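# Lower the red jack stand to its bottom notch

## Task

Bring the red jack stand down to its lowest position so it ends upright, with its locking handle returned to its spring-held rest position; if the saddle is released and falls by one tooth or more, the task may count as failed.

## Robot and tools

Robot: two arms. left_arm carries a left hand, the mirror of the right hand on right_arm. Base positions in the scene frame: left_arm (+0.036, +0.280, +0.017) m, right_arm (0, -0.331, +0.024) m, both turned only slightly about z. Scene frame: origin at table-top height midway between the nominal bases, +z up, +x out over the table, left_arm on the +y side. Arm names do not match image sides. Everything about a hand (reported poses, Hand target, offsets, wrist-camera poses) uses that arm's own base frame. Fixed cameras and the table use the scene frame. A camera stand sits behind the arms.

Hand point: a spot fixed to the palm, 0.15 m out from the wrist face along the fingers and 0.05 m in front of the palm. Its +z runs along straight fingers, +y out of the palm, +x across the palm away from the thumb on the right hand, toward the thumb on the left hand. Straight fingertips reach 0.06 to 0.07 m past it. A wrist bracket on the little-finger side can strike things. Reported positions can be a few cm off, and arms often rest 1 to 3 cm (sometimes 5) below the commanded pose without any contact.

A row is 28 numbers, each in [-1, 1], and both arms always appear. Order: left_arm dx, dy, dz, rx, ry, rz; left hand little, ring, middle, index, thumb_bend, thumb_turn, force_limit, speed; then the same 14 for right_arm. dx to rz are an offset from that arm's Hand target as it was when the action (or move) began, along the arm's base axes. 1.0 equals 0.6 m or 180 degrees. rx, ry, rz form one rotation vector, turning about the Hand target position. Every row in an action counts from that same start, so sending an offset again moves the arm further. Six zeros re-request the current Hand target. The controller limits commanded orientation to 40 degrees from the measured one.

The six finger numbers are absolute targets: +1 open or straight, -1 closed. thumb_turn -1 puts the thumb in front of the palm facing the fingers, +1 beside the palm. force_limit maps -1 to about 0 N and +1 to 10 N at the fingertip (15 N for the two thumb motors). speed runs from near zero at -1 to full at +0.48 and above; use -0.94 or lower for a gentle close. No number means leave unchanged: to keep a hand as it is, resend the eight hand numbers of its last executed row (or, before any, its hand_measured plus hand_force_limit and hand_speed). A motor starts only when its target changes by 0.002 or more; to squeeze harder, raise force_limit and send a target more closed than hand_measured. The thumb-in-front grip holds objects about 0.035 to 0.065 m thick, or a handle down to about 0.025 m.

Tools. execute_actions: actions is a list of actions; each action is up to 15 rows, one per 1/30 s step, and a shorter action holds its last row. cameras picks images (names, ["all"], or []); images come back by default only for an empty actions list. move: target is one 28-number row or a list of up to 15 rows, each an offset from the same starting Hand targets (not from the previous target). speed is the top path speed in m/s (0.002 to 4.3, default 0.25; rotation up to twice that in rad/s), one value or one per target. blend, in m, rounds corners between listed targets; 0 means stop at each. blocking=false returns after about 0.5 s while the move runs. The move does not avoid obstacles or the other arm, and faster moves lag, overshoot and hit harder. wait: seconds from 0 to 10, arms hold their last command. stop: brakes a running move. zoom_image: camera name and region [x0, y0, x1, y1] in pixels, at most 504 by 504, from the newest image of that camera. show_instructions: shows the reference pages. finished_scene: scene number (1 or 2); it is final.

Results give per arm end_effector_position (m) and end_effector_quat_wxyz in base frame, Hand target (what the next offsets count from), joint positions, velocities (omitted when all are within noise), torques, motor temperatures, and for hands hand_measured, hand_stopped_by (moving, target, force, stalled, fault), hand_load_n (positive means the finger is pushed open; a lost grip shows as load near 0), hand_force_limit and hand_speed. move adds a move: line such as done, off_target, moving, held or fault, with limits=paced (pose clipped) or limits=held (steps withheld). If a hand point rests short of its target, send the remaining distance as a new offset. To end a push, command back past the hand point.

Cameras: cam_head_left, cam_head_right, cam_high, cam_left_wrist, cam_right_wrist, all 672x504.

Avoid: letting the saddle drop, letting anything leave the table, fast impacts, heavy pushes, overloading fingers, the two arms touching or one hand gripping the other, paths passing near an arm's own base (go around it), and long stretched or straining holds; a MOTOR HOT line appears near 85 C and at 100 C that arm goes limp for 30 to 60 s. Joint limits (rad): waist -2.880 to 2.880, shoulder 0 to 3.142, elbow 0 to 3.019, wrist pitch -1.693 to 1.571, wrist yaw -1.571 to 1.571, wrist roll -2.094 to 2.094.

Each tool is called by a JSON object that holds its "fn" and its "kwargs".

Reference images:

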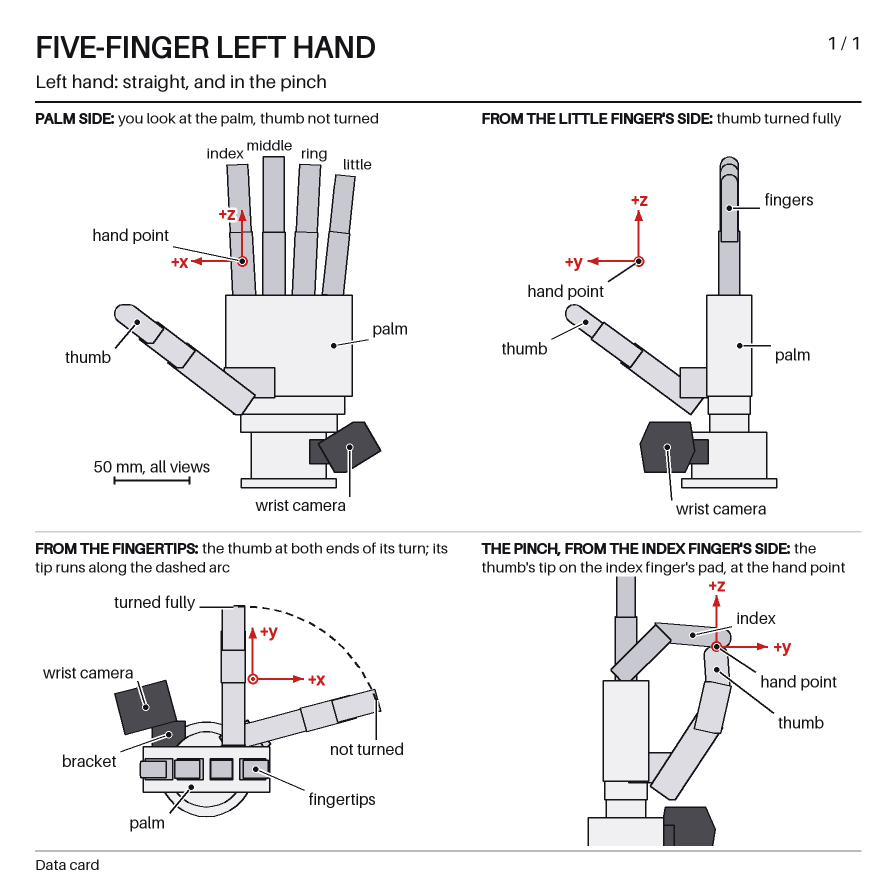

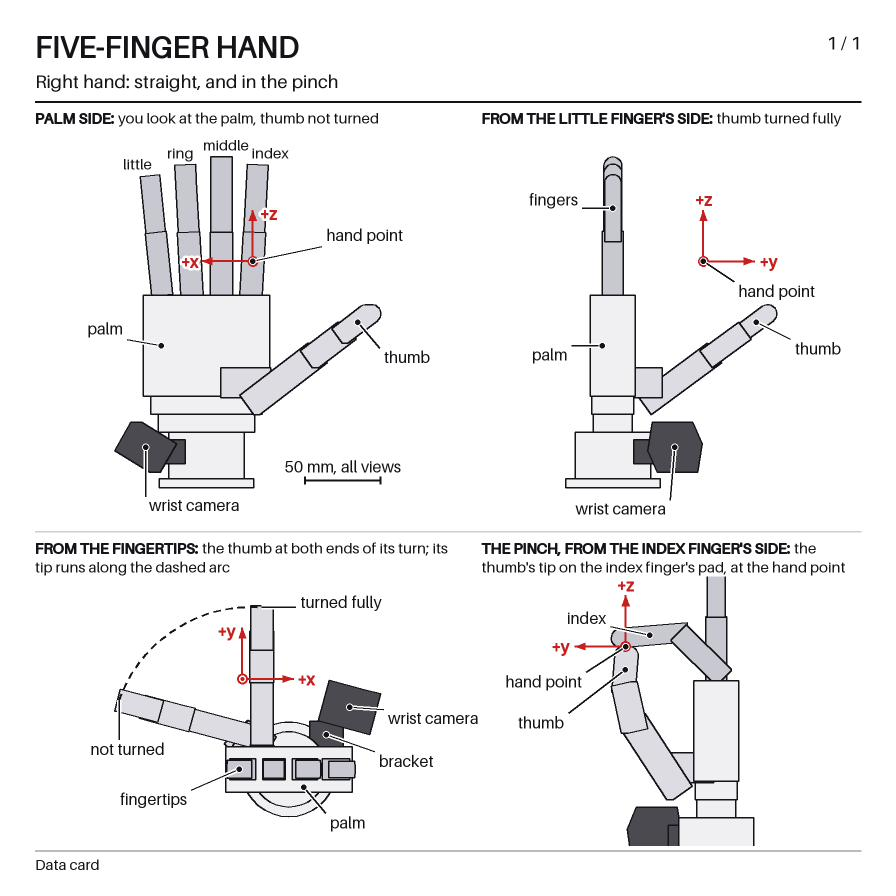

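## Session

{"fn": "execute_actions", "kwargs": {"actions": []}}

Scene clock: 0.00 s.
left_arm: end_effector_position=(+0.2114, +0.0598, +0.2223) hand_measured=(+1.000, +1.000, +1.000, +1.000, +1.000, +1.000) hand_load_n=(+0.0, +0.0, +0.0, +0.0, +0.0, +0.0) hand_stopped_by=(target, target, target, target, target, target) hand_force_limit=0.00 hand_speed=-0.80 end_effector_quat_wxyz=(+0.012, +0.753, -0.652, +0.091) | right_arm: end_effector_position=(+0.4898, +0.3520, +0.3586) hand_measured=(+1.000, +1.000, +1.000, +1.000, +1.000, +1.000) hand_load_n=(+0.0, +0.0, +0.0, +0.0, +0.0, +0.0) hand_stopped_by=(target, target, target, target, target, target) hand_force_limit=0.00 hand_speed=-0.80 end_effector_quat_wxyz=(+0.454, -0.535, +0.713, -0.004)
Joint positions: left_arm=[0.478 1.038 1.031 -1.518 0.178 0.331] | right_arm=[0.475 1.382 1.411 -0.663 -0.129 0.824]
Joint velocities: within noise
Joint torques (N m): no reading
Motor temperatures (°C): left_arm=[28 30 26 25 25 21] | right_arm=[27 29 26 27 24 28]
Heat: left arm: hottest shoulder 30 °C; right arm: hottest shoulder 29 °C.
Hand target: left_arm +0.2165, +0.0625, +0.2288; +0.003, +0.752, -0.653, +0.095 | right_arm +0.4944, +0.3544, +0.3731; +0.466, -0.532, +0.707, -0.006

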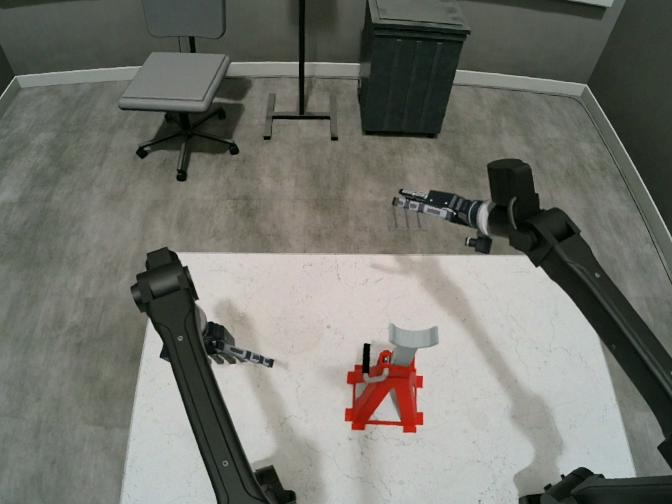

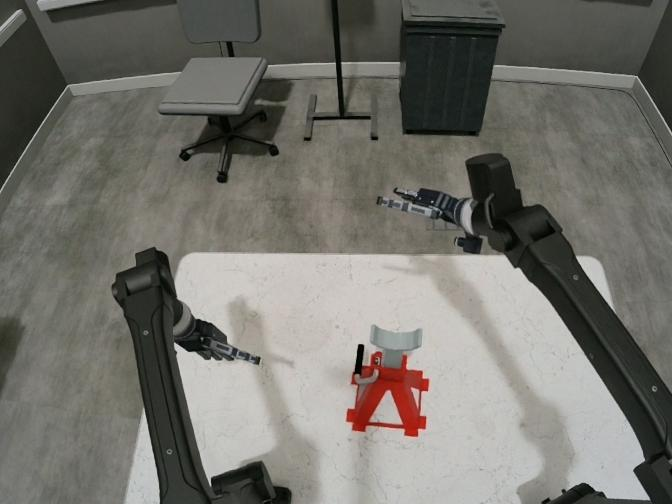

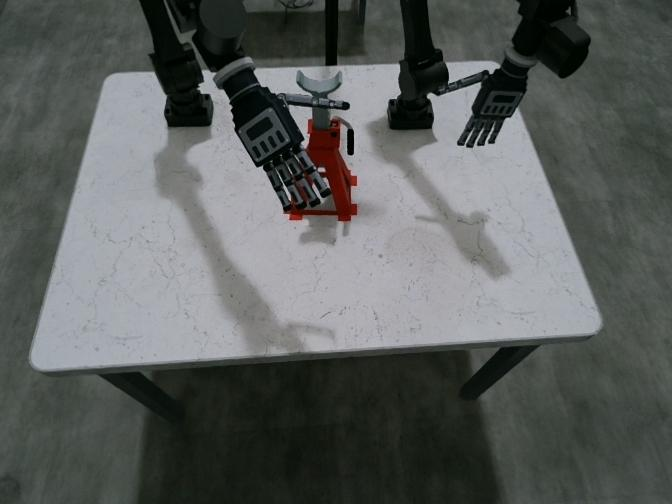

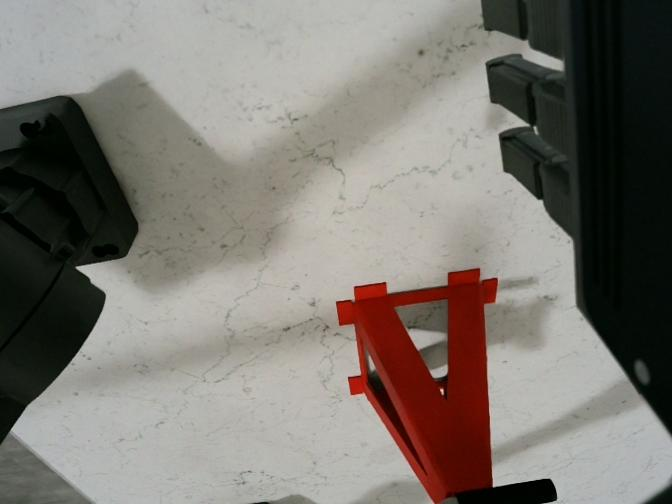

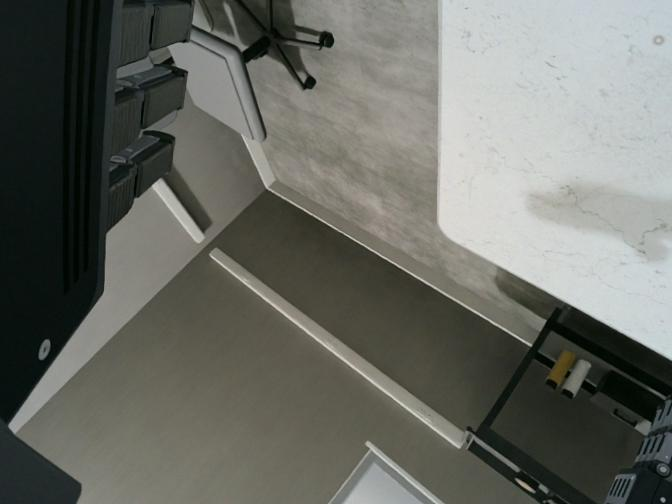

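{"fn": "zoom_image", "kwargs": {"camera": "cam_head_right", "region": [320, 300, 460, 450]}}

{"fn": "zoom_image", "kwargs": {"camera": "cam_head_left", "region": [320, 300, 460, 450]}}

{"fn": "zoom_image", "kwargs": {"camera": "cam_high", "region": [260, 50, 400, 240]}}

{"fn": "zoom_image", "kwargs": {"camera": "cam_left_wrist", "region": [300, 240, 600, 504]}}

Scaled by 3.360 from the camera's 672x504 image, which has a finer 960x720 frame.

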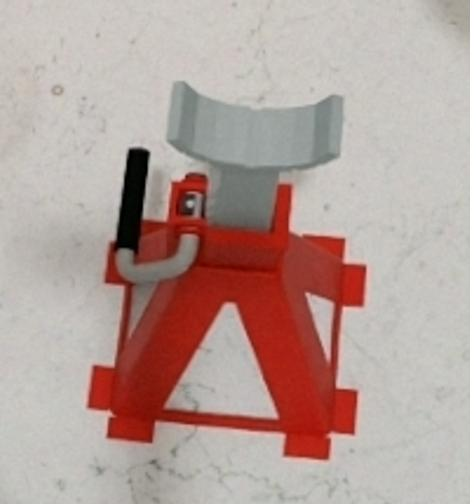

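Scaled by 3.360 from the camera's 672x504 image, which has a finer 960x720 frame.

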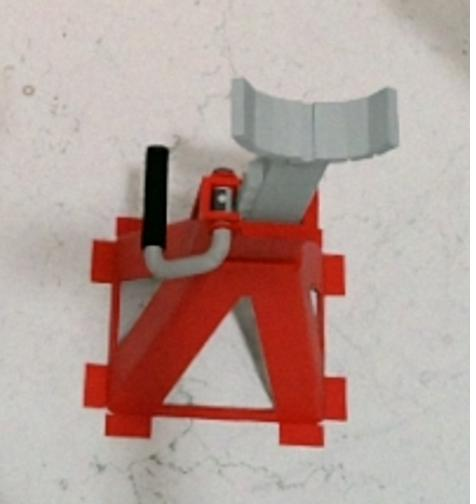

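Scaled by 2.653 from the camera's 672x504 image, which has a finer 960x720 frame.

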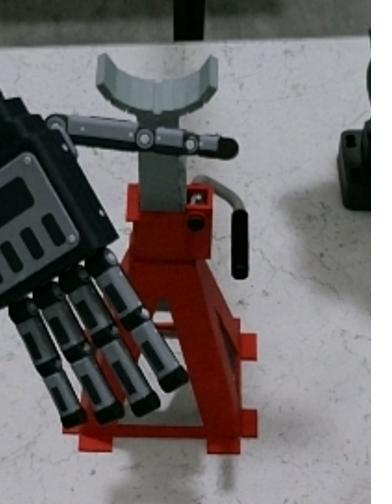

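Scaled by 1.680 from the camera's 672x504 image, which has a finer 960x720 frame.

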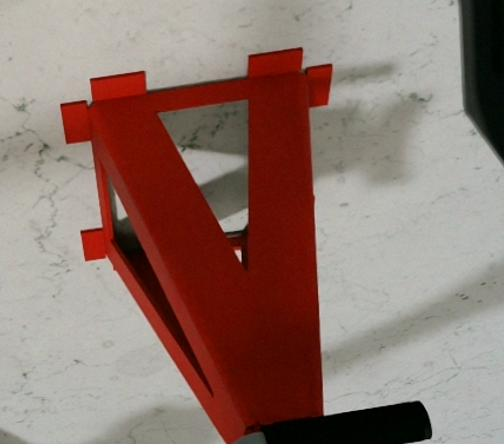

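{"fn": "move", "kwargs": {"target": [[0,0,0,0,0,0,1,1,1,1,1,1,0,-0.8, -0.1,0,0.2,-0.216,0.222,0.0825,1,1,1,1,1,-1,0,0.4],[0,0,0,0,0,0,1,1,1,1,1,1,0,-0.8, -0.25,-0.05,0.16,-0.216,0.222,0.0825,1,1,1,1,1,-1,0,0.4]], "blend": [0.03,0], "cameras": ["all"]}}

Scene clock: 235.77 s.
left_arm: end_effector_position=(+0.2114, +0.0598, +0.2223) hand_measured=(+1.000, +1.000, +1.000, +1.000, +1.000, +1.000) hand_load_n=(+0.0, +0.0, +0.0, +0.0, +0.0, +0.0) hand_stopped_by=(target, target, target, target, target, target) hand_force_limit=0.00 hand_speed=-0.80 end_effector_quat_wxyz=(+0.012, +0.753, -0.652, +0.091) | right_arm: end_effector_position=(+0.3476, +0.3251, +0.4704) hand_measured=(+1.000, +1.000, +1.000, +1.000, +1.000, -1.000) hand_load_n=(+0.0, +0.0, +0.0, +0.0, +0.0, +0.0) hand_stopped_by=(target, target, target, target, target, target) hand_force_limit=0.00 hand_speed=0.40 end_effector_quat_wxyz=(-0.225, +0.676, -0.702, +0.002)
Joint positions: left_arm=[0.478 1.038 1.031 -1.518 0.178 0.331] | right_arm=[0.595 1.497 2.071 -1.697 -0.072 0.648]
Joint torques (N m): left_arm=[0.32 -2.78 9.14 0.34 0.33 0.12] | right_arm=[-0.97 -11.34 9.42 1.02 0.08 -0.06]
Motor temperatures (°C): left_arm=[27 29 41 24 24 21] | right_arm=[26 32 47 27 23 26]
Heat: left arm: hottest elbow 41 °C; right arm: hottest elbow 47 °C.
Hand target: left_arm +0.2165, +0.0625, +0.2288; +0.003, +0.752, -0.653, +0.095 | right_arm +0.3444, +0.3245, +0.4692; +0.000, +0.707, -0.707, +0.000
Off the commanded pose: left_arm 0.009 m, 1 deg | right_arm 0.004 m, 26 deg.
joint sent to its limit (right arm) — joint 4 (wrist pitch), lower limit. The joint targets are off in orientation, not in position.
move: off_target (right_arm)
camera_calibration:
cam_right_wrist: T_world_to_cam=[[-0.91922, -0.200066, -0.339129, 0.538391], [-0.379829, 0.677513, 0.629846, -0.383231], [0.103754, 0.707778, -0.698774, 0.177296], [0, 0, 0, 1]] pos_world=[0.330942, 0.241871, 0.547851]

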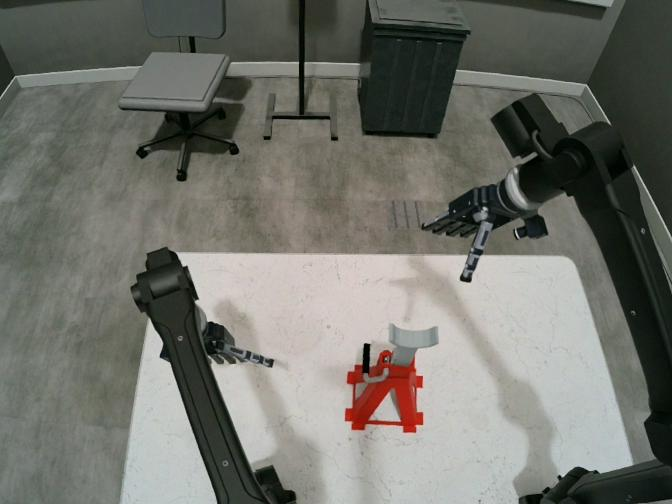

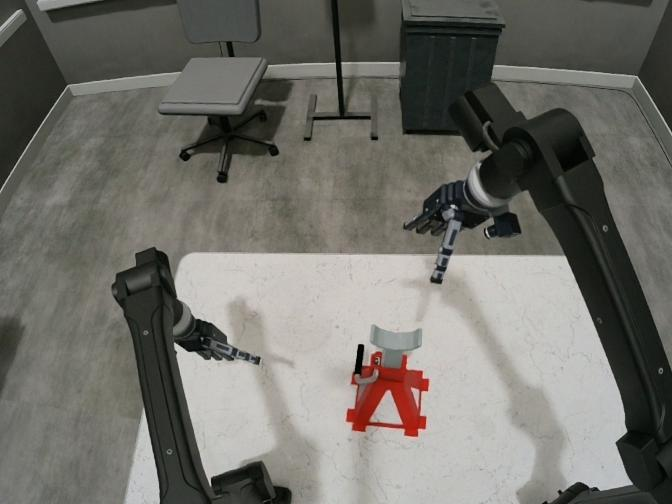

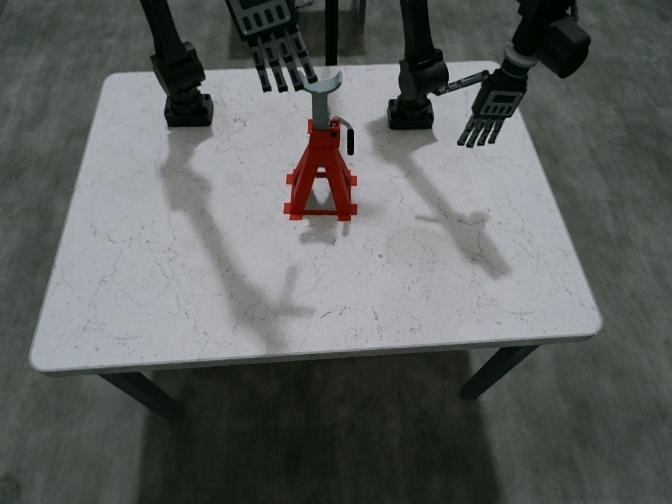

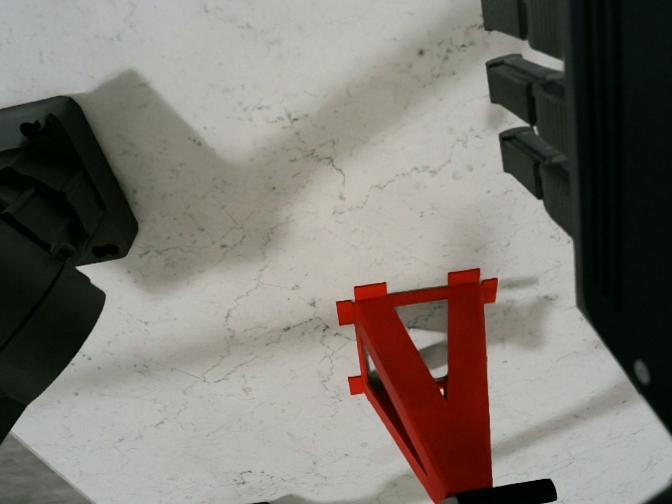

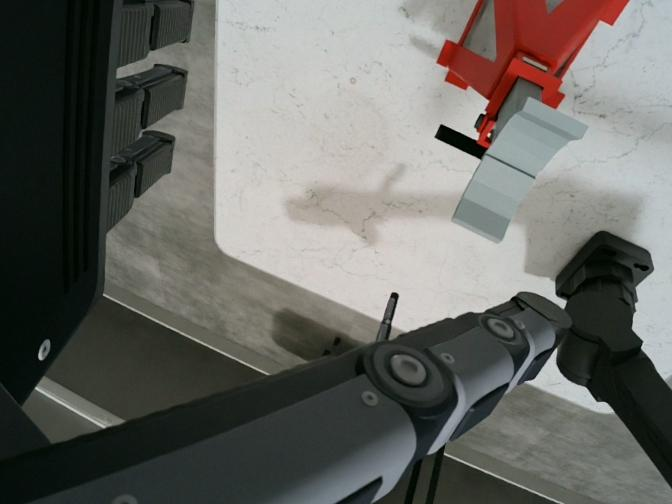

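{"fn": "move", "kwargs": {"target": [0,0,0,0,0,0,1,1,1,1,1,1,0,-0.8, -0.09,0.0425,-0.0737,0,0,0,1,1,1,1,1,-1,0,0.4], "cameras": ["all"]}}

{"fn": "zoom_image", "kwargs": {"camera": "cam_right_wrist", "region": [340, 0, 672, 300]}}

{"fn": "zoom_image", "kwargs": {"camera": "cam_high", "region": [220, 30, 420, 230]}}

Scene clock: 310.10 s.
left_arm: end_effector_position=(+0.2114, +0.0598, +0.2223) hand_measured=(+1.000, +1.000, +1.000, +1.000, +1.000, +1.000) hand_load_n=(+0.0, +0.5, +0.0, +0.0, +0.0, +0.0) hand_stopped_by=(target, target, target, target, target, target) hand_force_limit=0.00 hand_speed=-0.80 end_effector_quat_wxyz=(+0.012, +0.753, -0.652, +0.091) | right_arm: end_effector_position=(+0.2984, +0.3528, +0.4190) hand_measured=(+1.000, +1.000, +1.000, +1.000, +1.000, -1.000) hand_load_n=(+0.0, +0.0, +0.0, +0.0, +0.0, +0.0) hand_stopped_by=(target, target, target, target, target, target) hand_force_limit=0.00 hand_speed=0.40 end_effector_quat_wxyz=(-0.160, +0.693, -0.703, -0.013)
Joint positions: left_arm=[0.478 1.038 1.031 -1.518 0.178 0.331] | right_arm=[0.713 1.47 1.915 -1.697 -0.045 0.734]
Joint torques (N m): left_arm=[0.32 -2.78 9.14 0.32 0.33 0.12] | right_arm=[-1.2 -12.4 9.88 0.84 -0.13 -0.02]
Heat: left arm: hottest elbow 42 °C; right arm: hottest elbow 45 °C.
Hand target: left_arm +0.2165, +0.0625, +0.2288; +0.003, +0.752, -0.653, +0.095 | right_arm +0.2903, +0.3499, +0.4251; +0.000, +0.707, -0.707, +0.000
Off the commanded pose: left_arm 0.009 m, 1 deg | right_arm 0.010 m, 18 deg.
joint sent to its limit (right arm) — joint 4 (wrist pitch), lower limit. The joint targets are off in orientation, not in position.
move: off_target (right_arm)
camera_calibration:
cam_right_wrist: T_world_to_cam=[[-0.943807, -0.247895, -0.21858, 0.454846], [-0.33048, 0.714751, 0.616371, -0.410507], [0.00343499, 0.653971, -0.756511, 0.200042], [0, 0, 0, 1]] pos_world=[0.292935, 0.275342, 0.503779]

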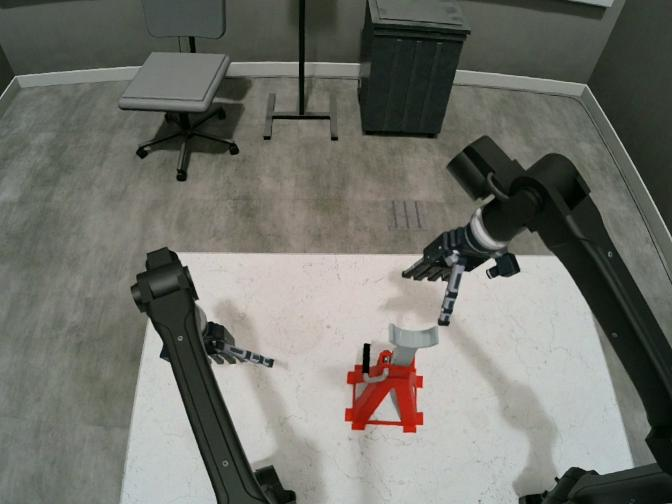

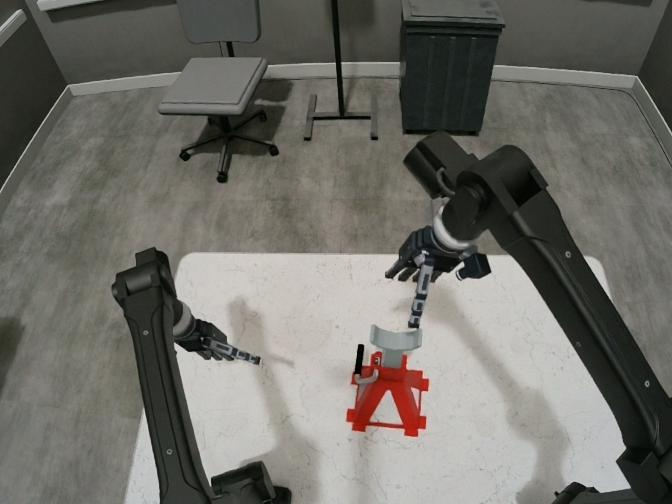

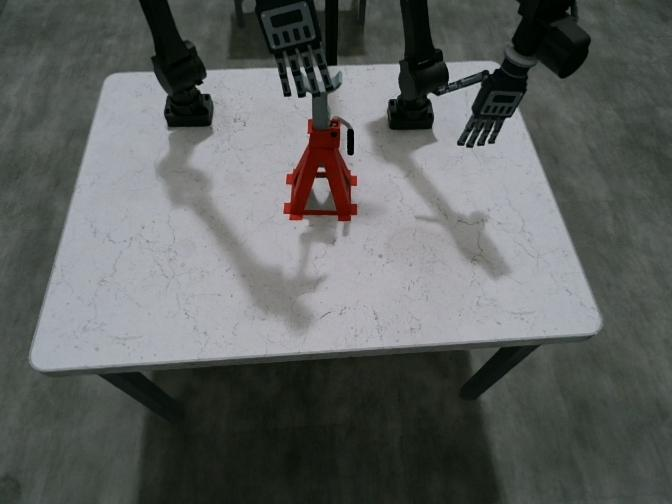

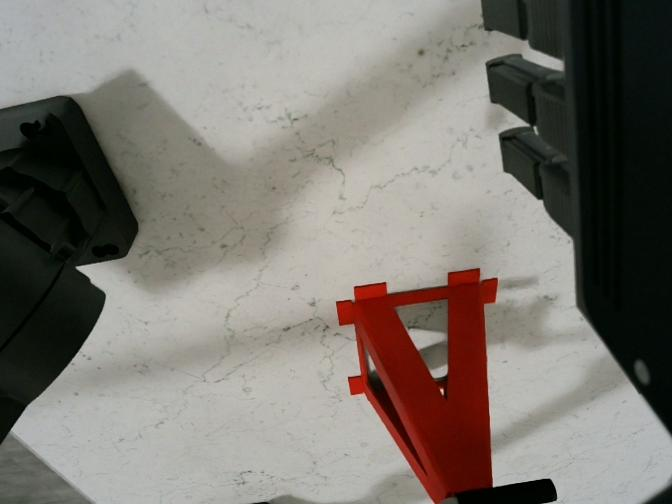

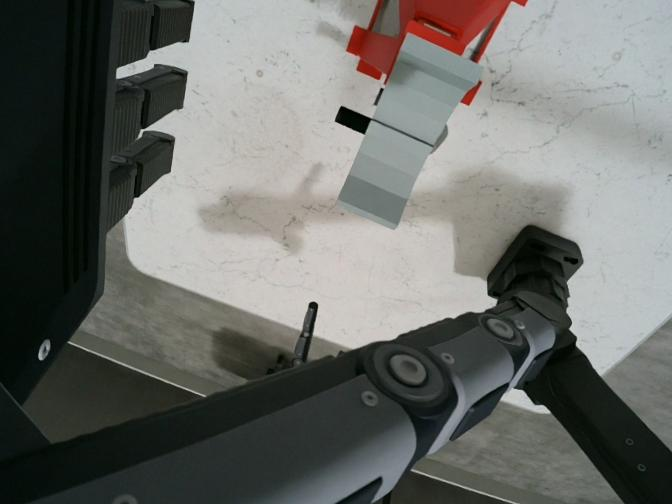

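Scaled by 1.518 from the camera's 672x504 image, which has a finer 960x720 frame.

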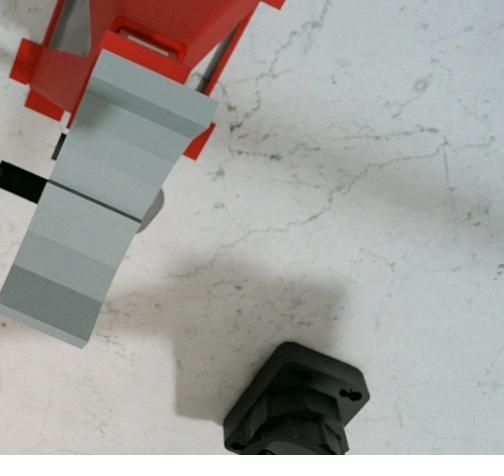

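Scaled by 2.520 from the camera's 672x504 image, which has a finer 960x720 frame.

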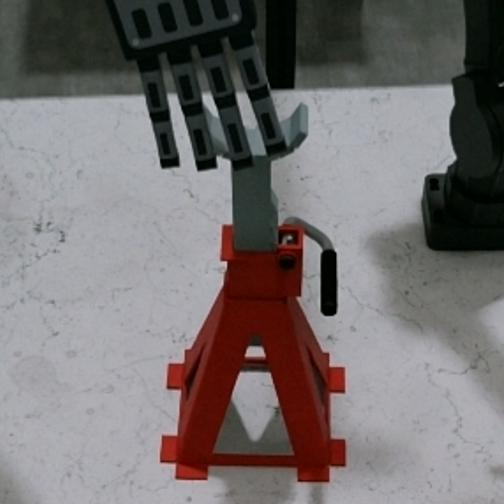

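{"fn": "zoom_image", "kwargs": {"camera": "cam_head_right", "region": [345, 315, 435, 385]}}

{"fn": "zoom_image", "kwargs": {"camera": "cam_high", "region": [290, 60, 370, 160]}}

{"fn": "zoom_image", "kwargs": {"camera": "cam_head_left", "region": [345, 315, 455, 405]}}

Scaled by 5.600 from the camera's 672x504 image, which has a finer 960x720 frame.

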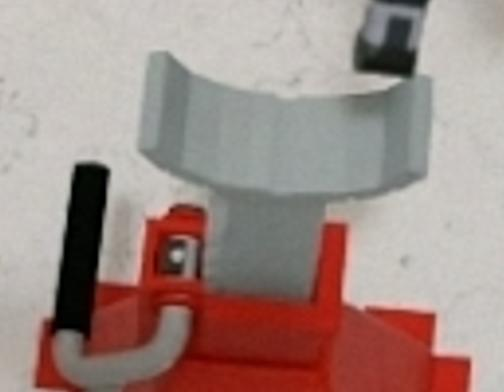

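Scaled by 5.040 from the camera's 672x504 image, which has a finer 960x720 frame.

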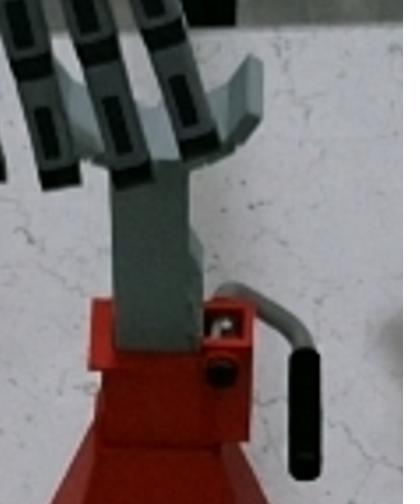

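Scaled by 4.582 from the camera's 672x504 image, which has a finer 960x720 frame.

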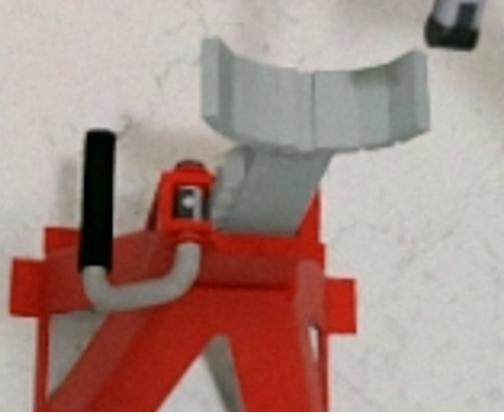

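{"fn": "move", "kwargs": {"target": [0,0,0,0,0,0,1,1,1,1,1,1,0,-0.8, 0.0112,0.0218,-0.075,0.0622,-0.1347,-0.0303,1,1,1,1,1,-1,0,0.4], "cameras": ["all"]}}

{"fn": "zoom_image", "kwargs": {"camera": "cam_high", "region": [260, 30, 380, 160]}}

{"fn": "zoom_image", "kwargs": {"camera": "cam_head_left", "region": [345, 225, 525, 405]}}

Scene clock: 499.90 s.
left_arm: end_effector_position=(+0.2114, +0.0598, +0.2223) hand_measured=(+1.000, +1.000, +1.000, +1.000, +1.000, +1.000) hand_load_n=(+0.0, +0.0, +0.0, +0.0, +0.0, +0.0) hand_stopped_by=(target, target, target, target, target, target) hand_force_limit=0.00 hand_speed=-0.80 end_effector_quat_wxyz=(+0.012, +0.753, -0.652, +0.091) | right_arm: end_effector_position=(+0.2995, +0.3622, +0.3738) hand_measured=(+1.000, +1.000, +1.000, +1.000, +1.000, -1.000) hand_load_n=(+0.0, +0.0, +0.0, +0.0, +0.0, +0.0) hand_stopped_by=(target, target, target, target, target, target) hand_force_limit=0.00 hand_speed=0.40 end_effector_quat_wxyz=(+0.204, -0.658, +0.721, -0.080)
Joint positions: left_arm=[0.478 1.038 1.031 -1.518 0.178 0.331] | right_arm=[0.821 1.368 1.686 -1.488 0.189 0.873]
Joint torques (N m): left_arm=[0.32 -2.73 9.16 0.32 0.33 0.12] | right_arm=[-0.97 -12.04 10.33 1.72 0.44 0]
Motor temperatures (°C): left_arm=[26 29 43 23 24 21] | right_arm=[24 32 42 25 23 26]
Heat: left arm: hottest elbow 43 °C; right arm: hottest elbow 42 °C.
Hand target: left_arm +0.2165, +0.0625, +0.2288; +0.003, +0.752, -0.653, +0.095 | right_arm +0.2971, +0.3629, +0.3799; +0.217, -0.654, +0.720, -0.080
Off the commanded pose: left_arm 0.009 m, 1 deg | right_arm 0.007 m, 2 deg.
move: done
camera_calibration:
cam_right_wrist: T_world_to_cam=[[-0.910606, -0.16716, -0.377961, 0.468694], [-0.355338, 0.783667, 0.509511, -0.366653], [0.211026, 0.598267, -0.77301, 0.123788], [0, 0, 0, 1]] pos_world=[0.270387, 0.291622, 0.459651]

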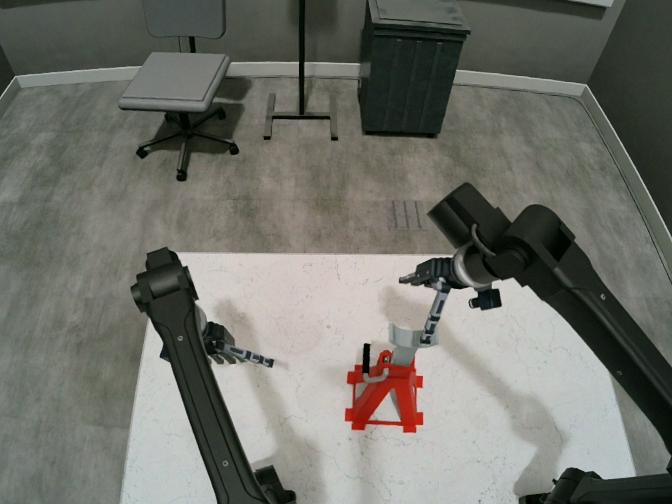

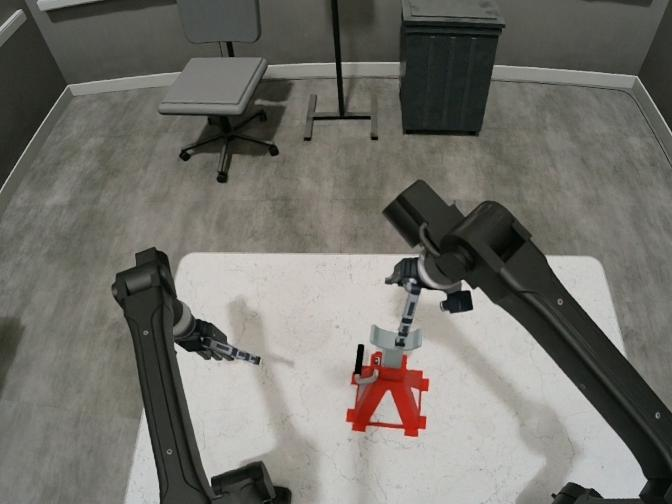

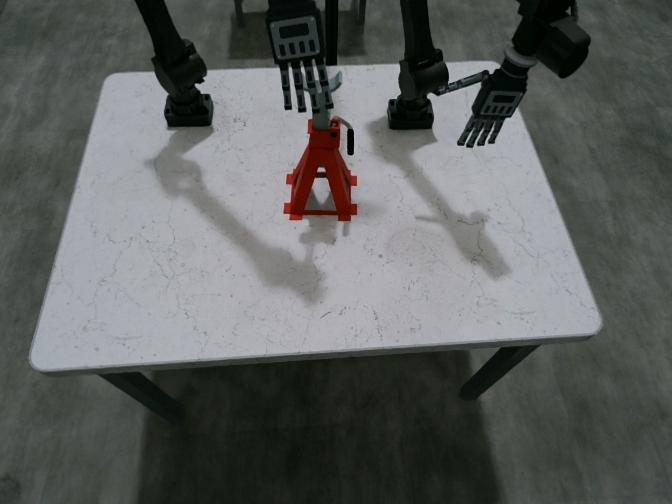

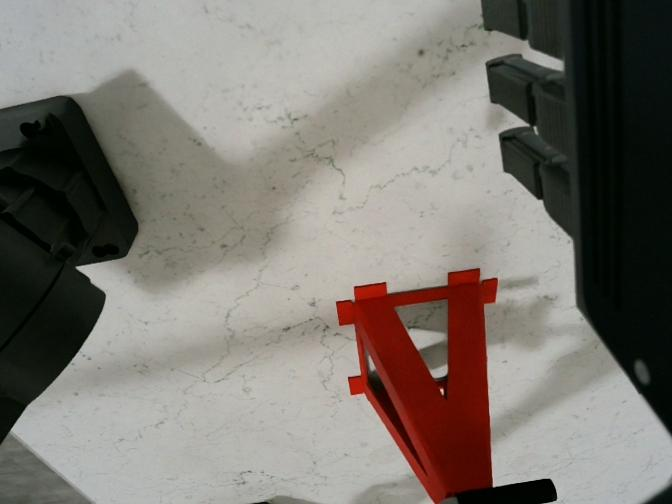

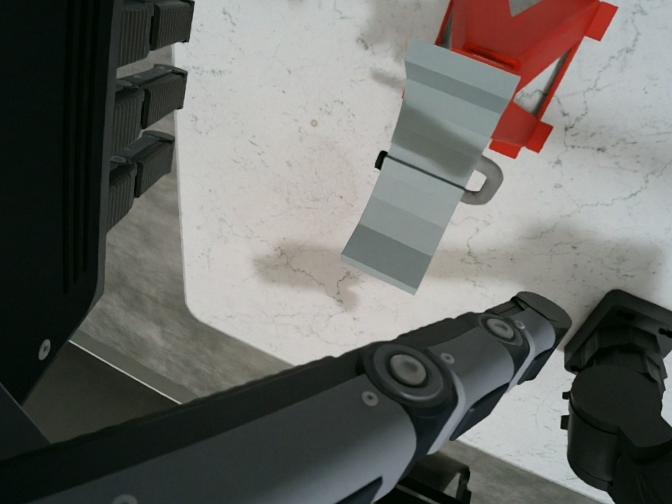

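Scaled by 3.877 from the camera's 672x504 image, which has a finer 960x720 frame.

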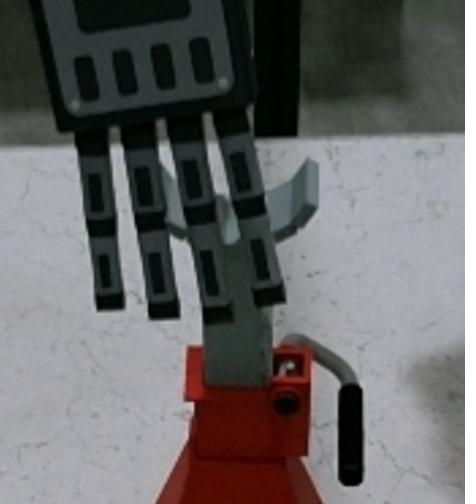

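Scaled by 2.800 from the camera's 672x504 image, which has a finer 960x720 frame.

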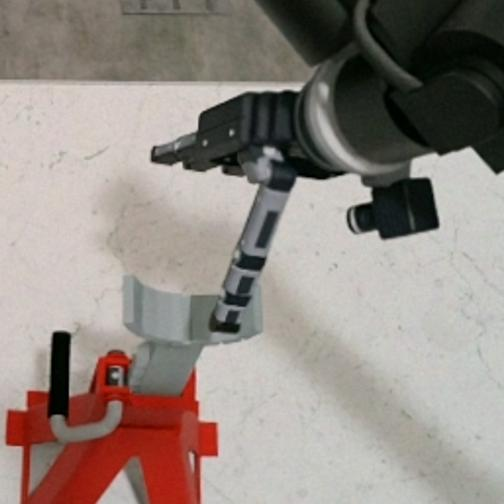

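{"fn": "move", "kwargs": {"target": [0,0,0,0,0,0,1,1,1,1,1,1,0,-0.8, -0.0035,0,-0.145,0,0,0,1,1,1,1,1,-1,0,0.4], "speed": 0.12, "cameras": ["all"]}}

{"fn": "zoom_image", "kwargs": {"camera": "cam_high", "region": [260, 50, 380, 180]}}

{"fn": "zoom_image", "kwargs": {"camera": "cam_head_left", "region": [345, 245, 505, 405]}}

{"fn": "zoom_image", "kwargs": {"camera": "cam_head_right", "region": [335, 265, 475, 405]}}

Scene clock: 524.73 s.
left_arm: end_effector_position=(+0.2114, +0.0598, +0.2223) hand_measured=(+1.000, +1.000, +1.000, +1.000, +1.000, +1.000) hand_load_n=(+0.0, +0.0, +0.0, +0.0, +0.0, +0.0) hand_stopped_by=(target, target, target, target, target, target) hand_force_limit=0.00 hand_speed=-0.80 end_effector_quat_wxyz=(+0.012, +0.753, -0.652, +0.091) | right_arm: end_effector_position=(+0.2968, +0.3610, +0.2874) hand_measured=(+1.000, +1.000, +1.000, +1.000, +1.000, -1.000) hand_load_n=(+0.0, +0.0, +0.0, +0.0, +0.0, +0.0) hand_stopped_by=(target, target, target, target, target, target) hand_force_limit=0.00 hand_speed=0.40 end_effector_quat_wxyz=(+0.204, -0.657, +0.721, -0.080)
Joint positions: left_arm=[0.478 1.038 1.031 -1.518 0.178 0.331] | right_arm=[0.824 1.314 1.404 -1.258 0.191 0.877]
Joint torques (N m): left_arm=[0.32 -2.73 9.16 0.32 0.33 0.13] | right_arm=[-1.26 -10.7 10.78 1.59 0.44 0.03]
Heat: left arm: hottest elbow 43 °C; right arm: hottest elbow 41 °C.
Hand target: left_arm +0.2165, +0.0625, +0.2288; +0.003, +0.752, -0.653, +0.095 | right_arm +0.2949, +0.3630, +0.2929; +0.217, -0.654, +0.720, -0.080
Off the commanded pose: left_arm 0.009 m, 1 deg | right_arm 0.006 m, 1 deg.
move: done
camera_calibration:
cam_right_wrist: T_world_to_cam=[[-0.910515, -0.165509, -0.378904, 0.433101], [-0.354622, 0.783812, 0.509786, -0.322971], [0.212615, 0.598536, -0.772366, 0.0574893], [0, 0, 0, 1]] pos_world=[0.267589, 0.290421, 0.373153]

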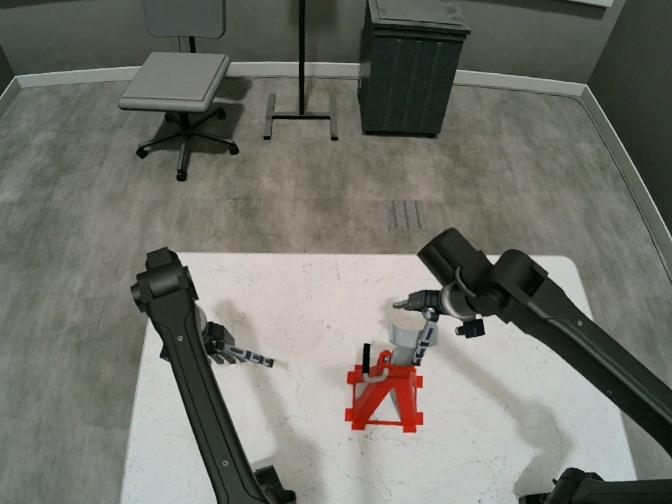

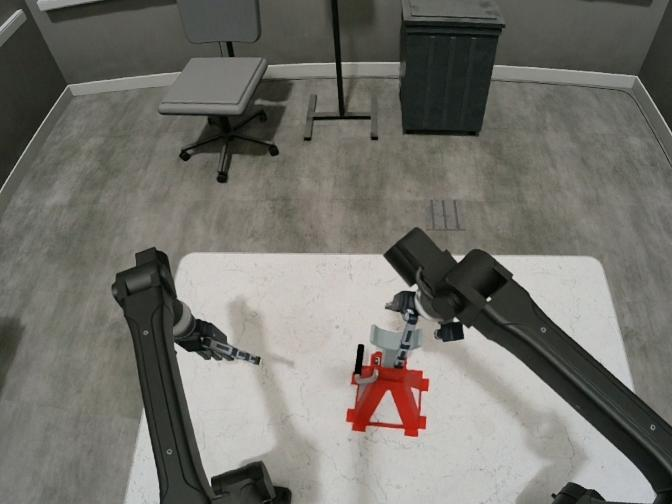

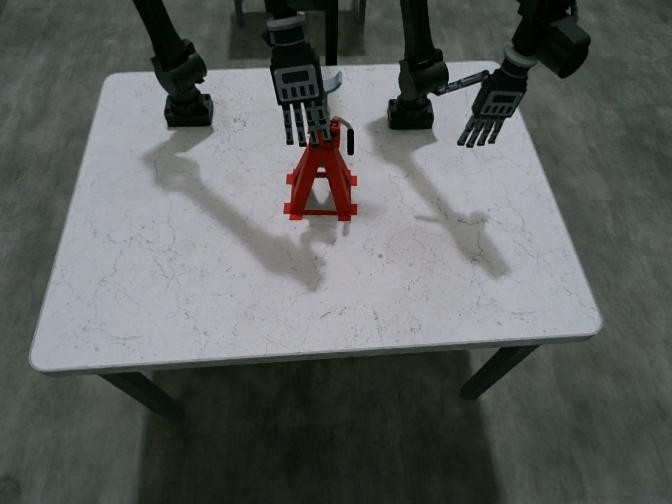

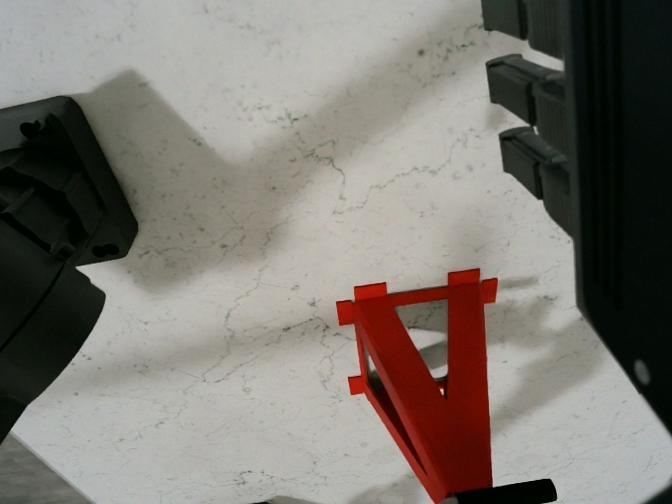

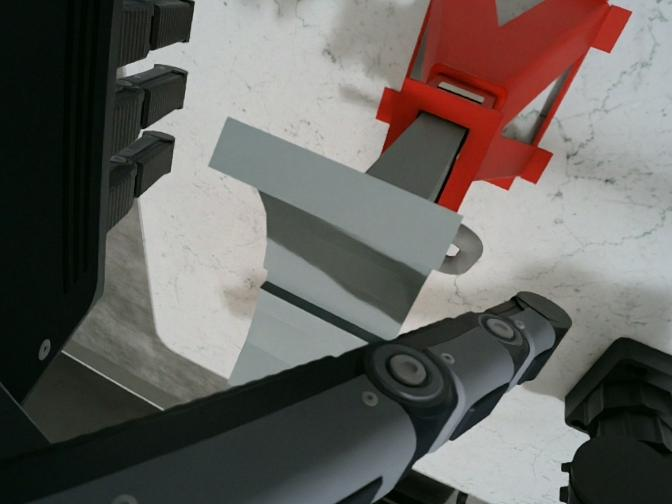

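Scaled by 3.877 from the camera's 672x504 image, which has a finer 960x720 frame.

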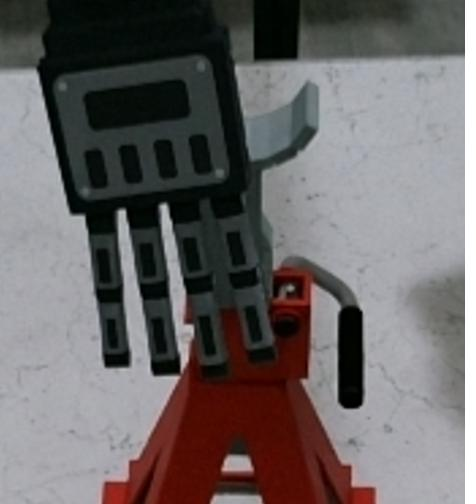

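Scaled by 3.150 from the camera's 672x504 image, which has a finer 960x720 frame.

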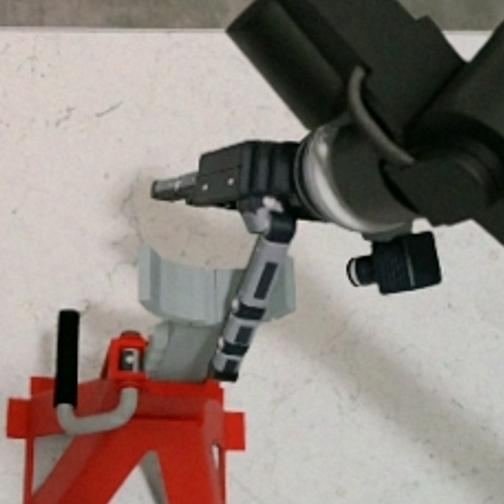

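Scaled by 3.600 from the camera's 672x504 image, which has a finer 960x720 frame.

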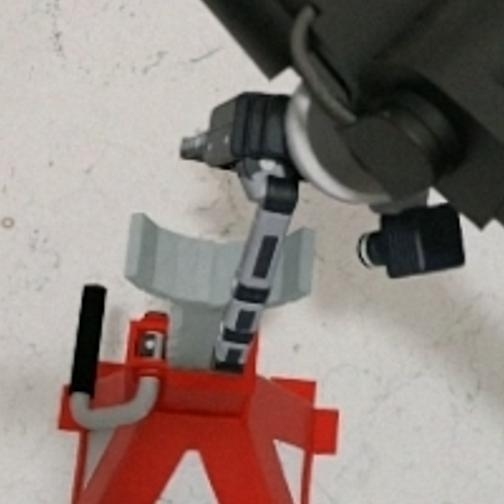

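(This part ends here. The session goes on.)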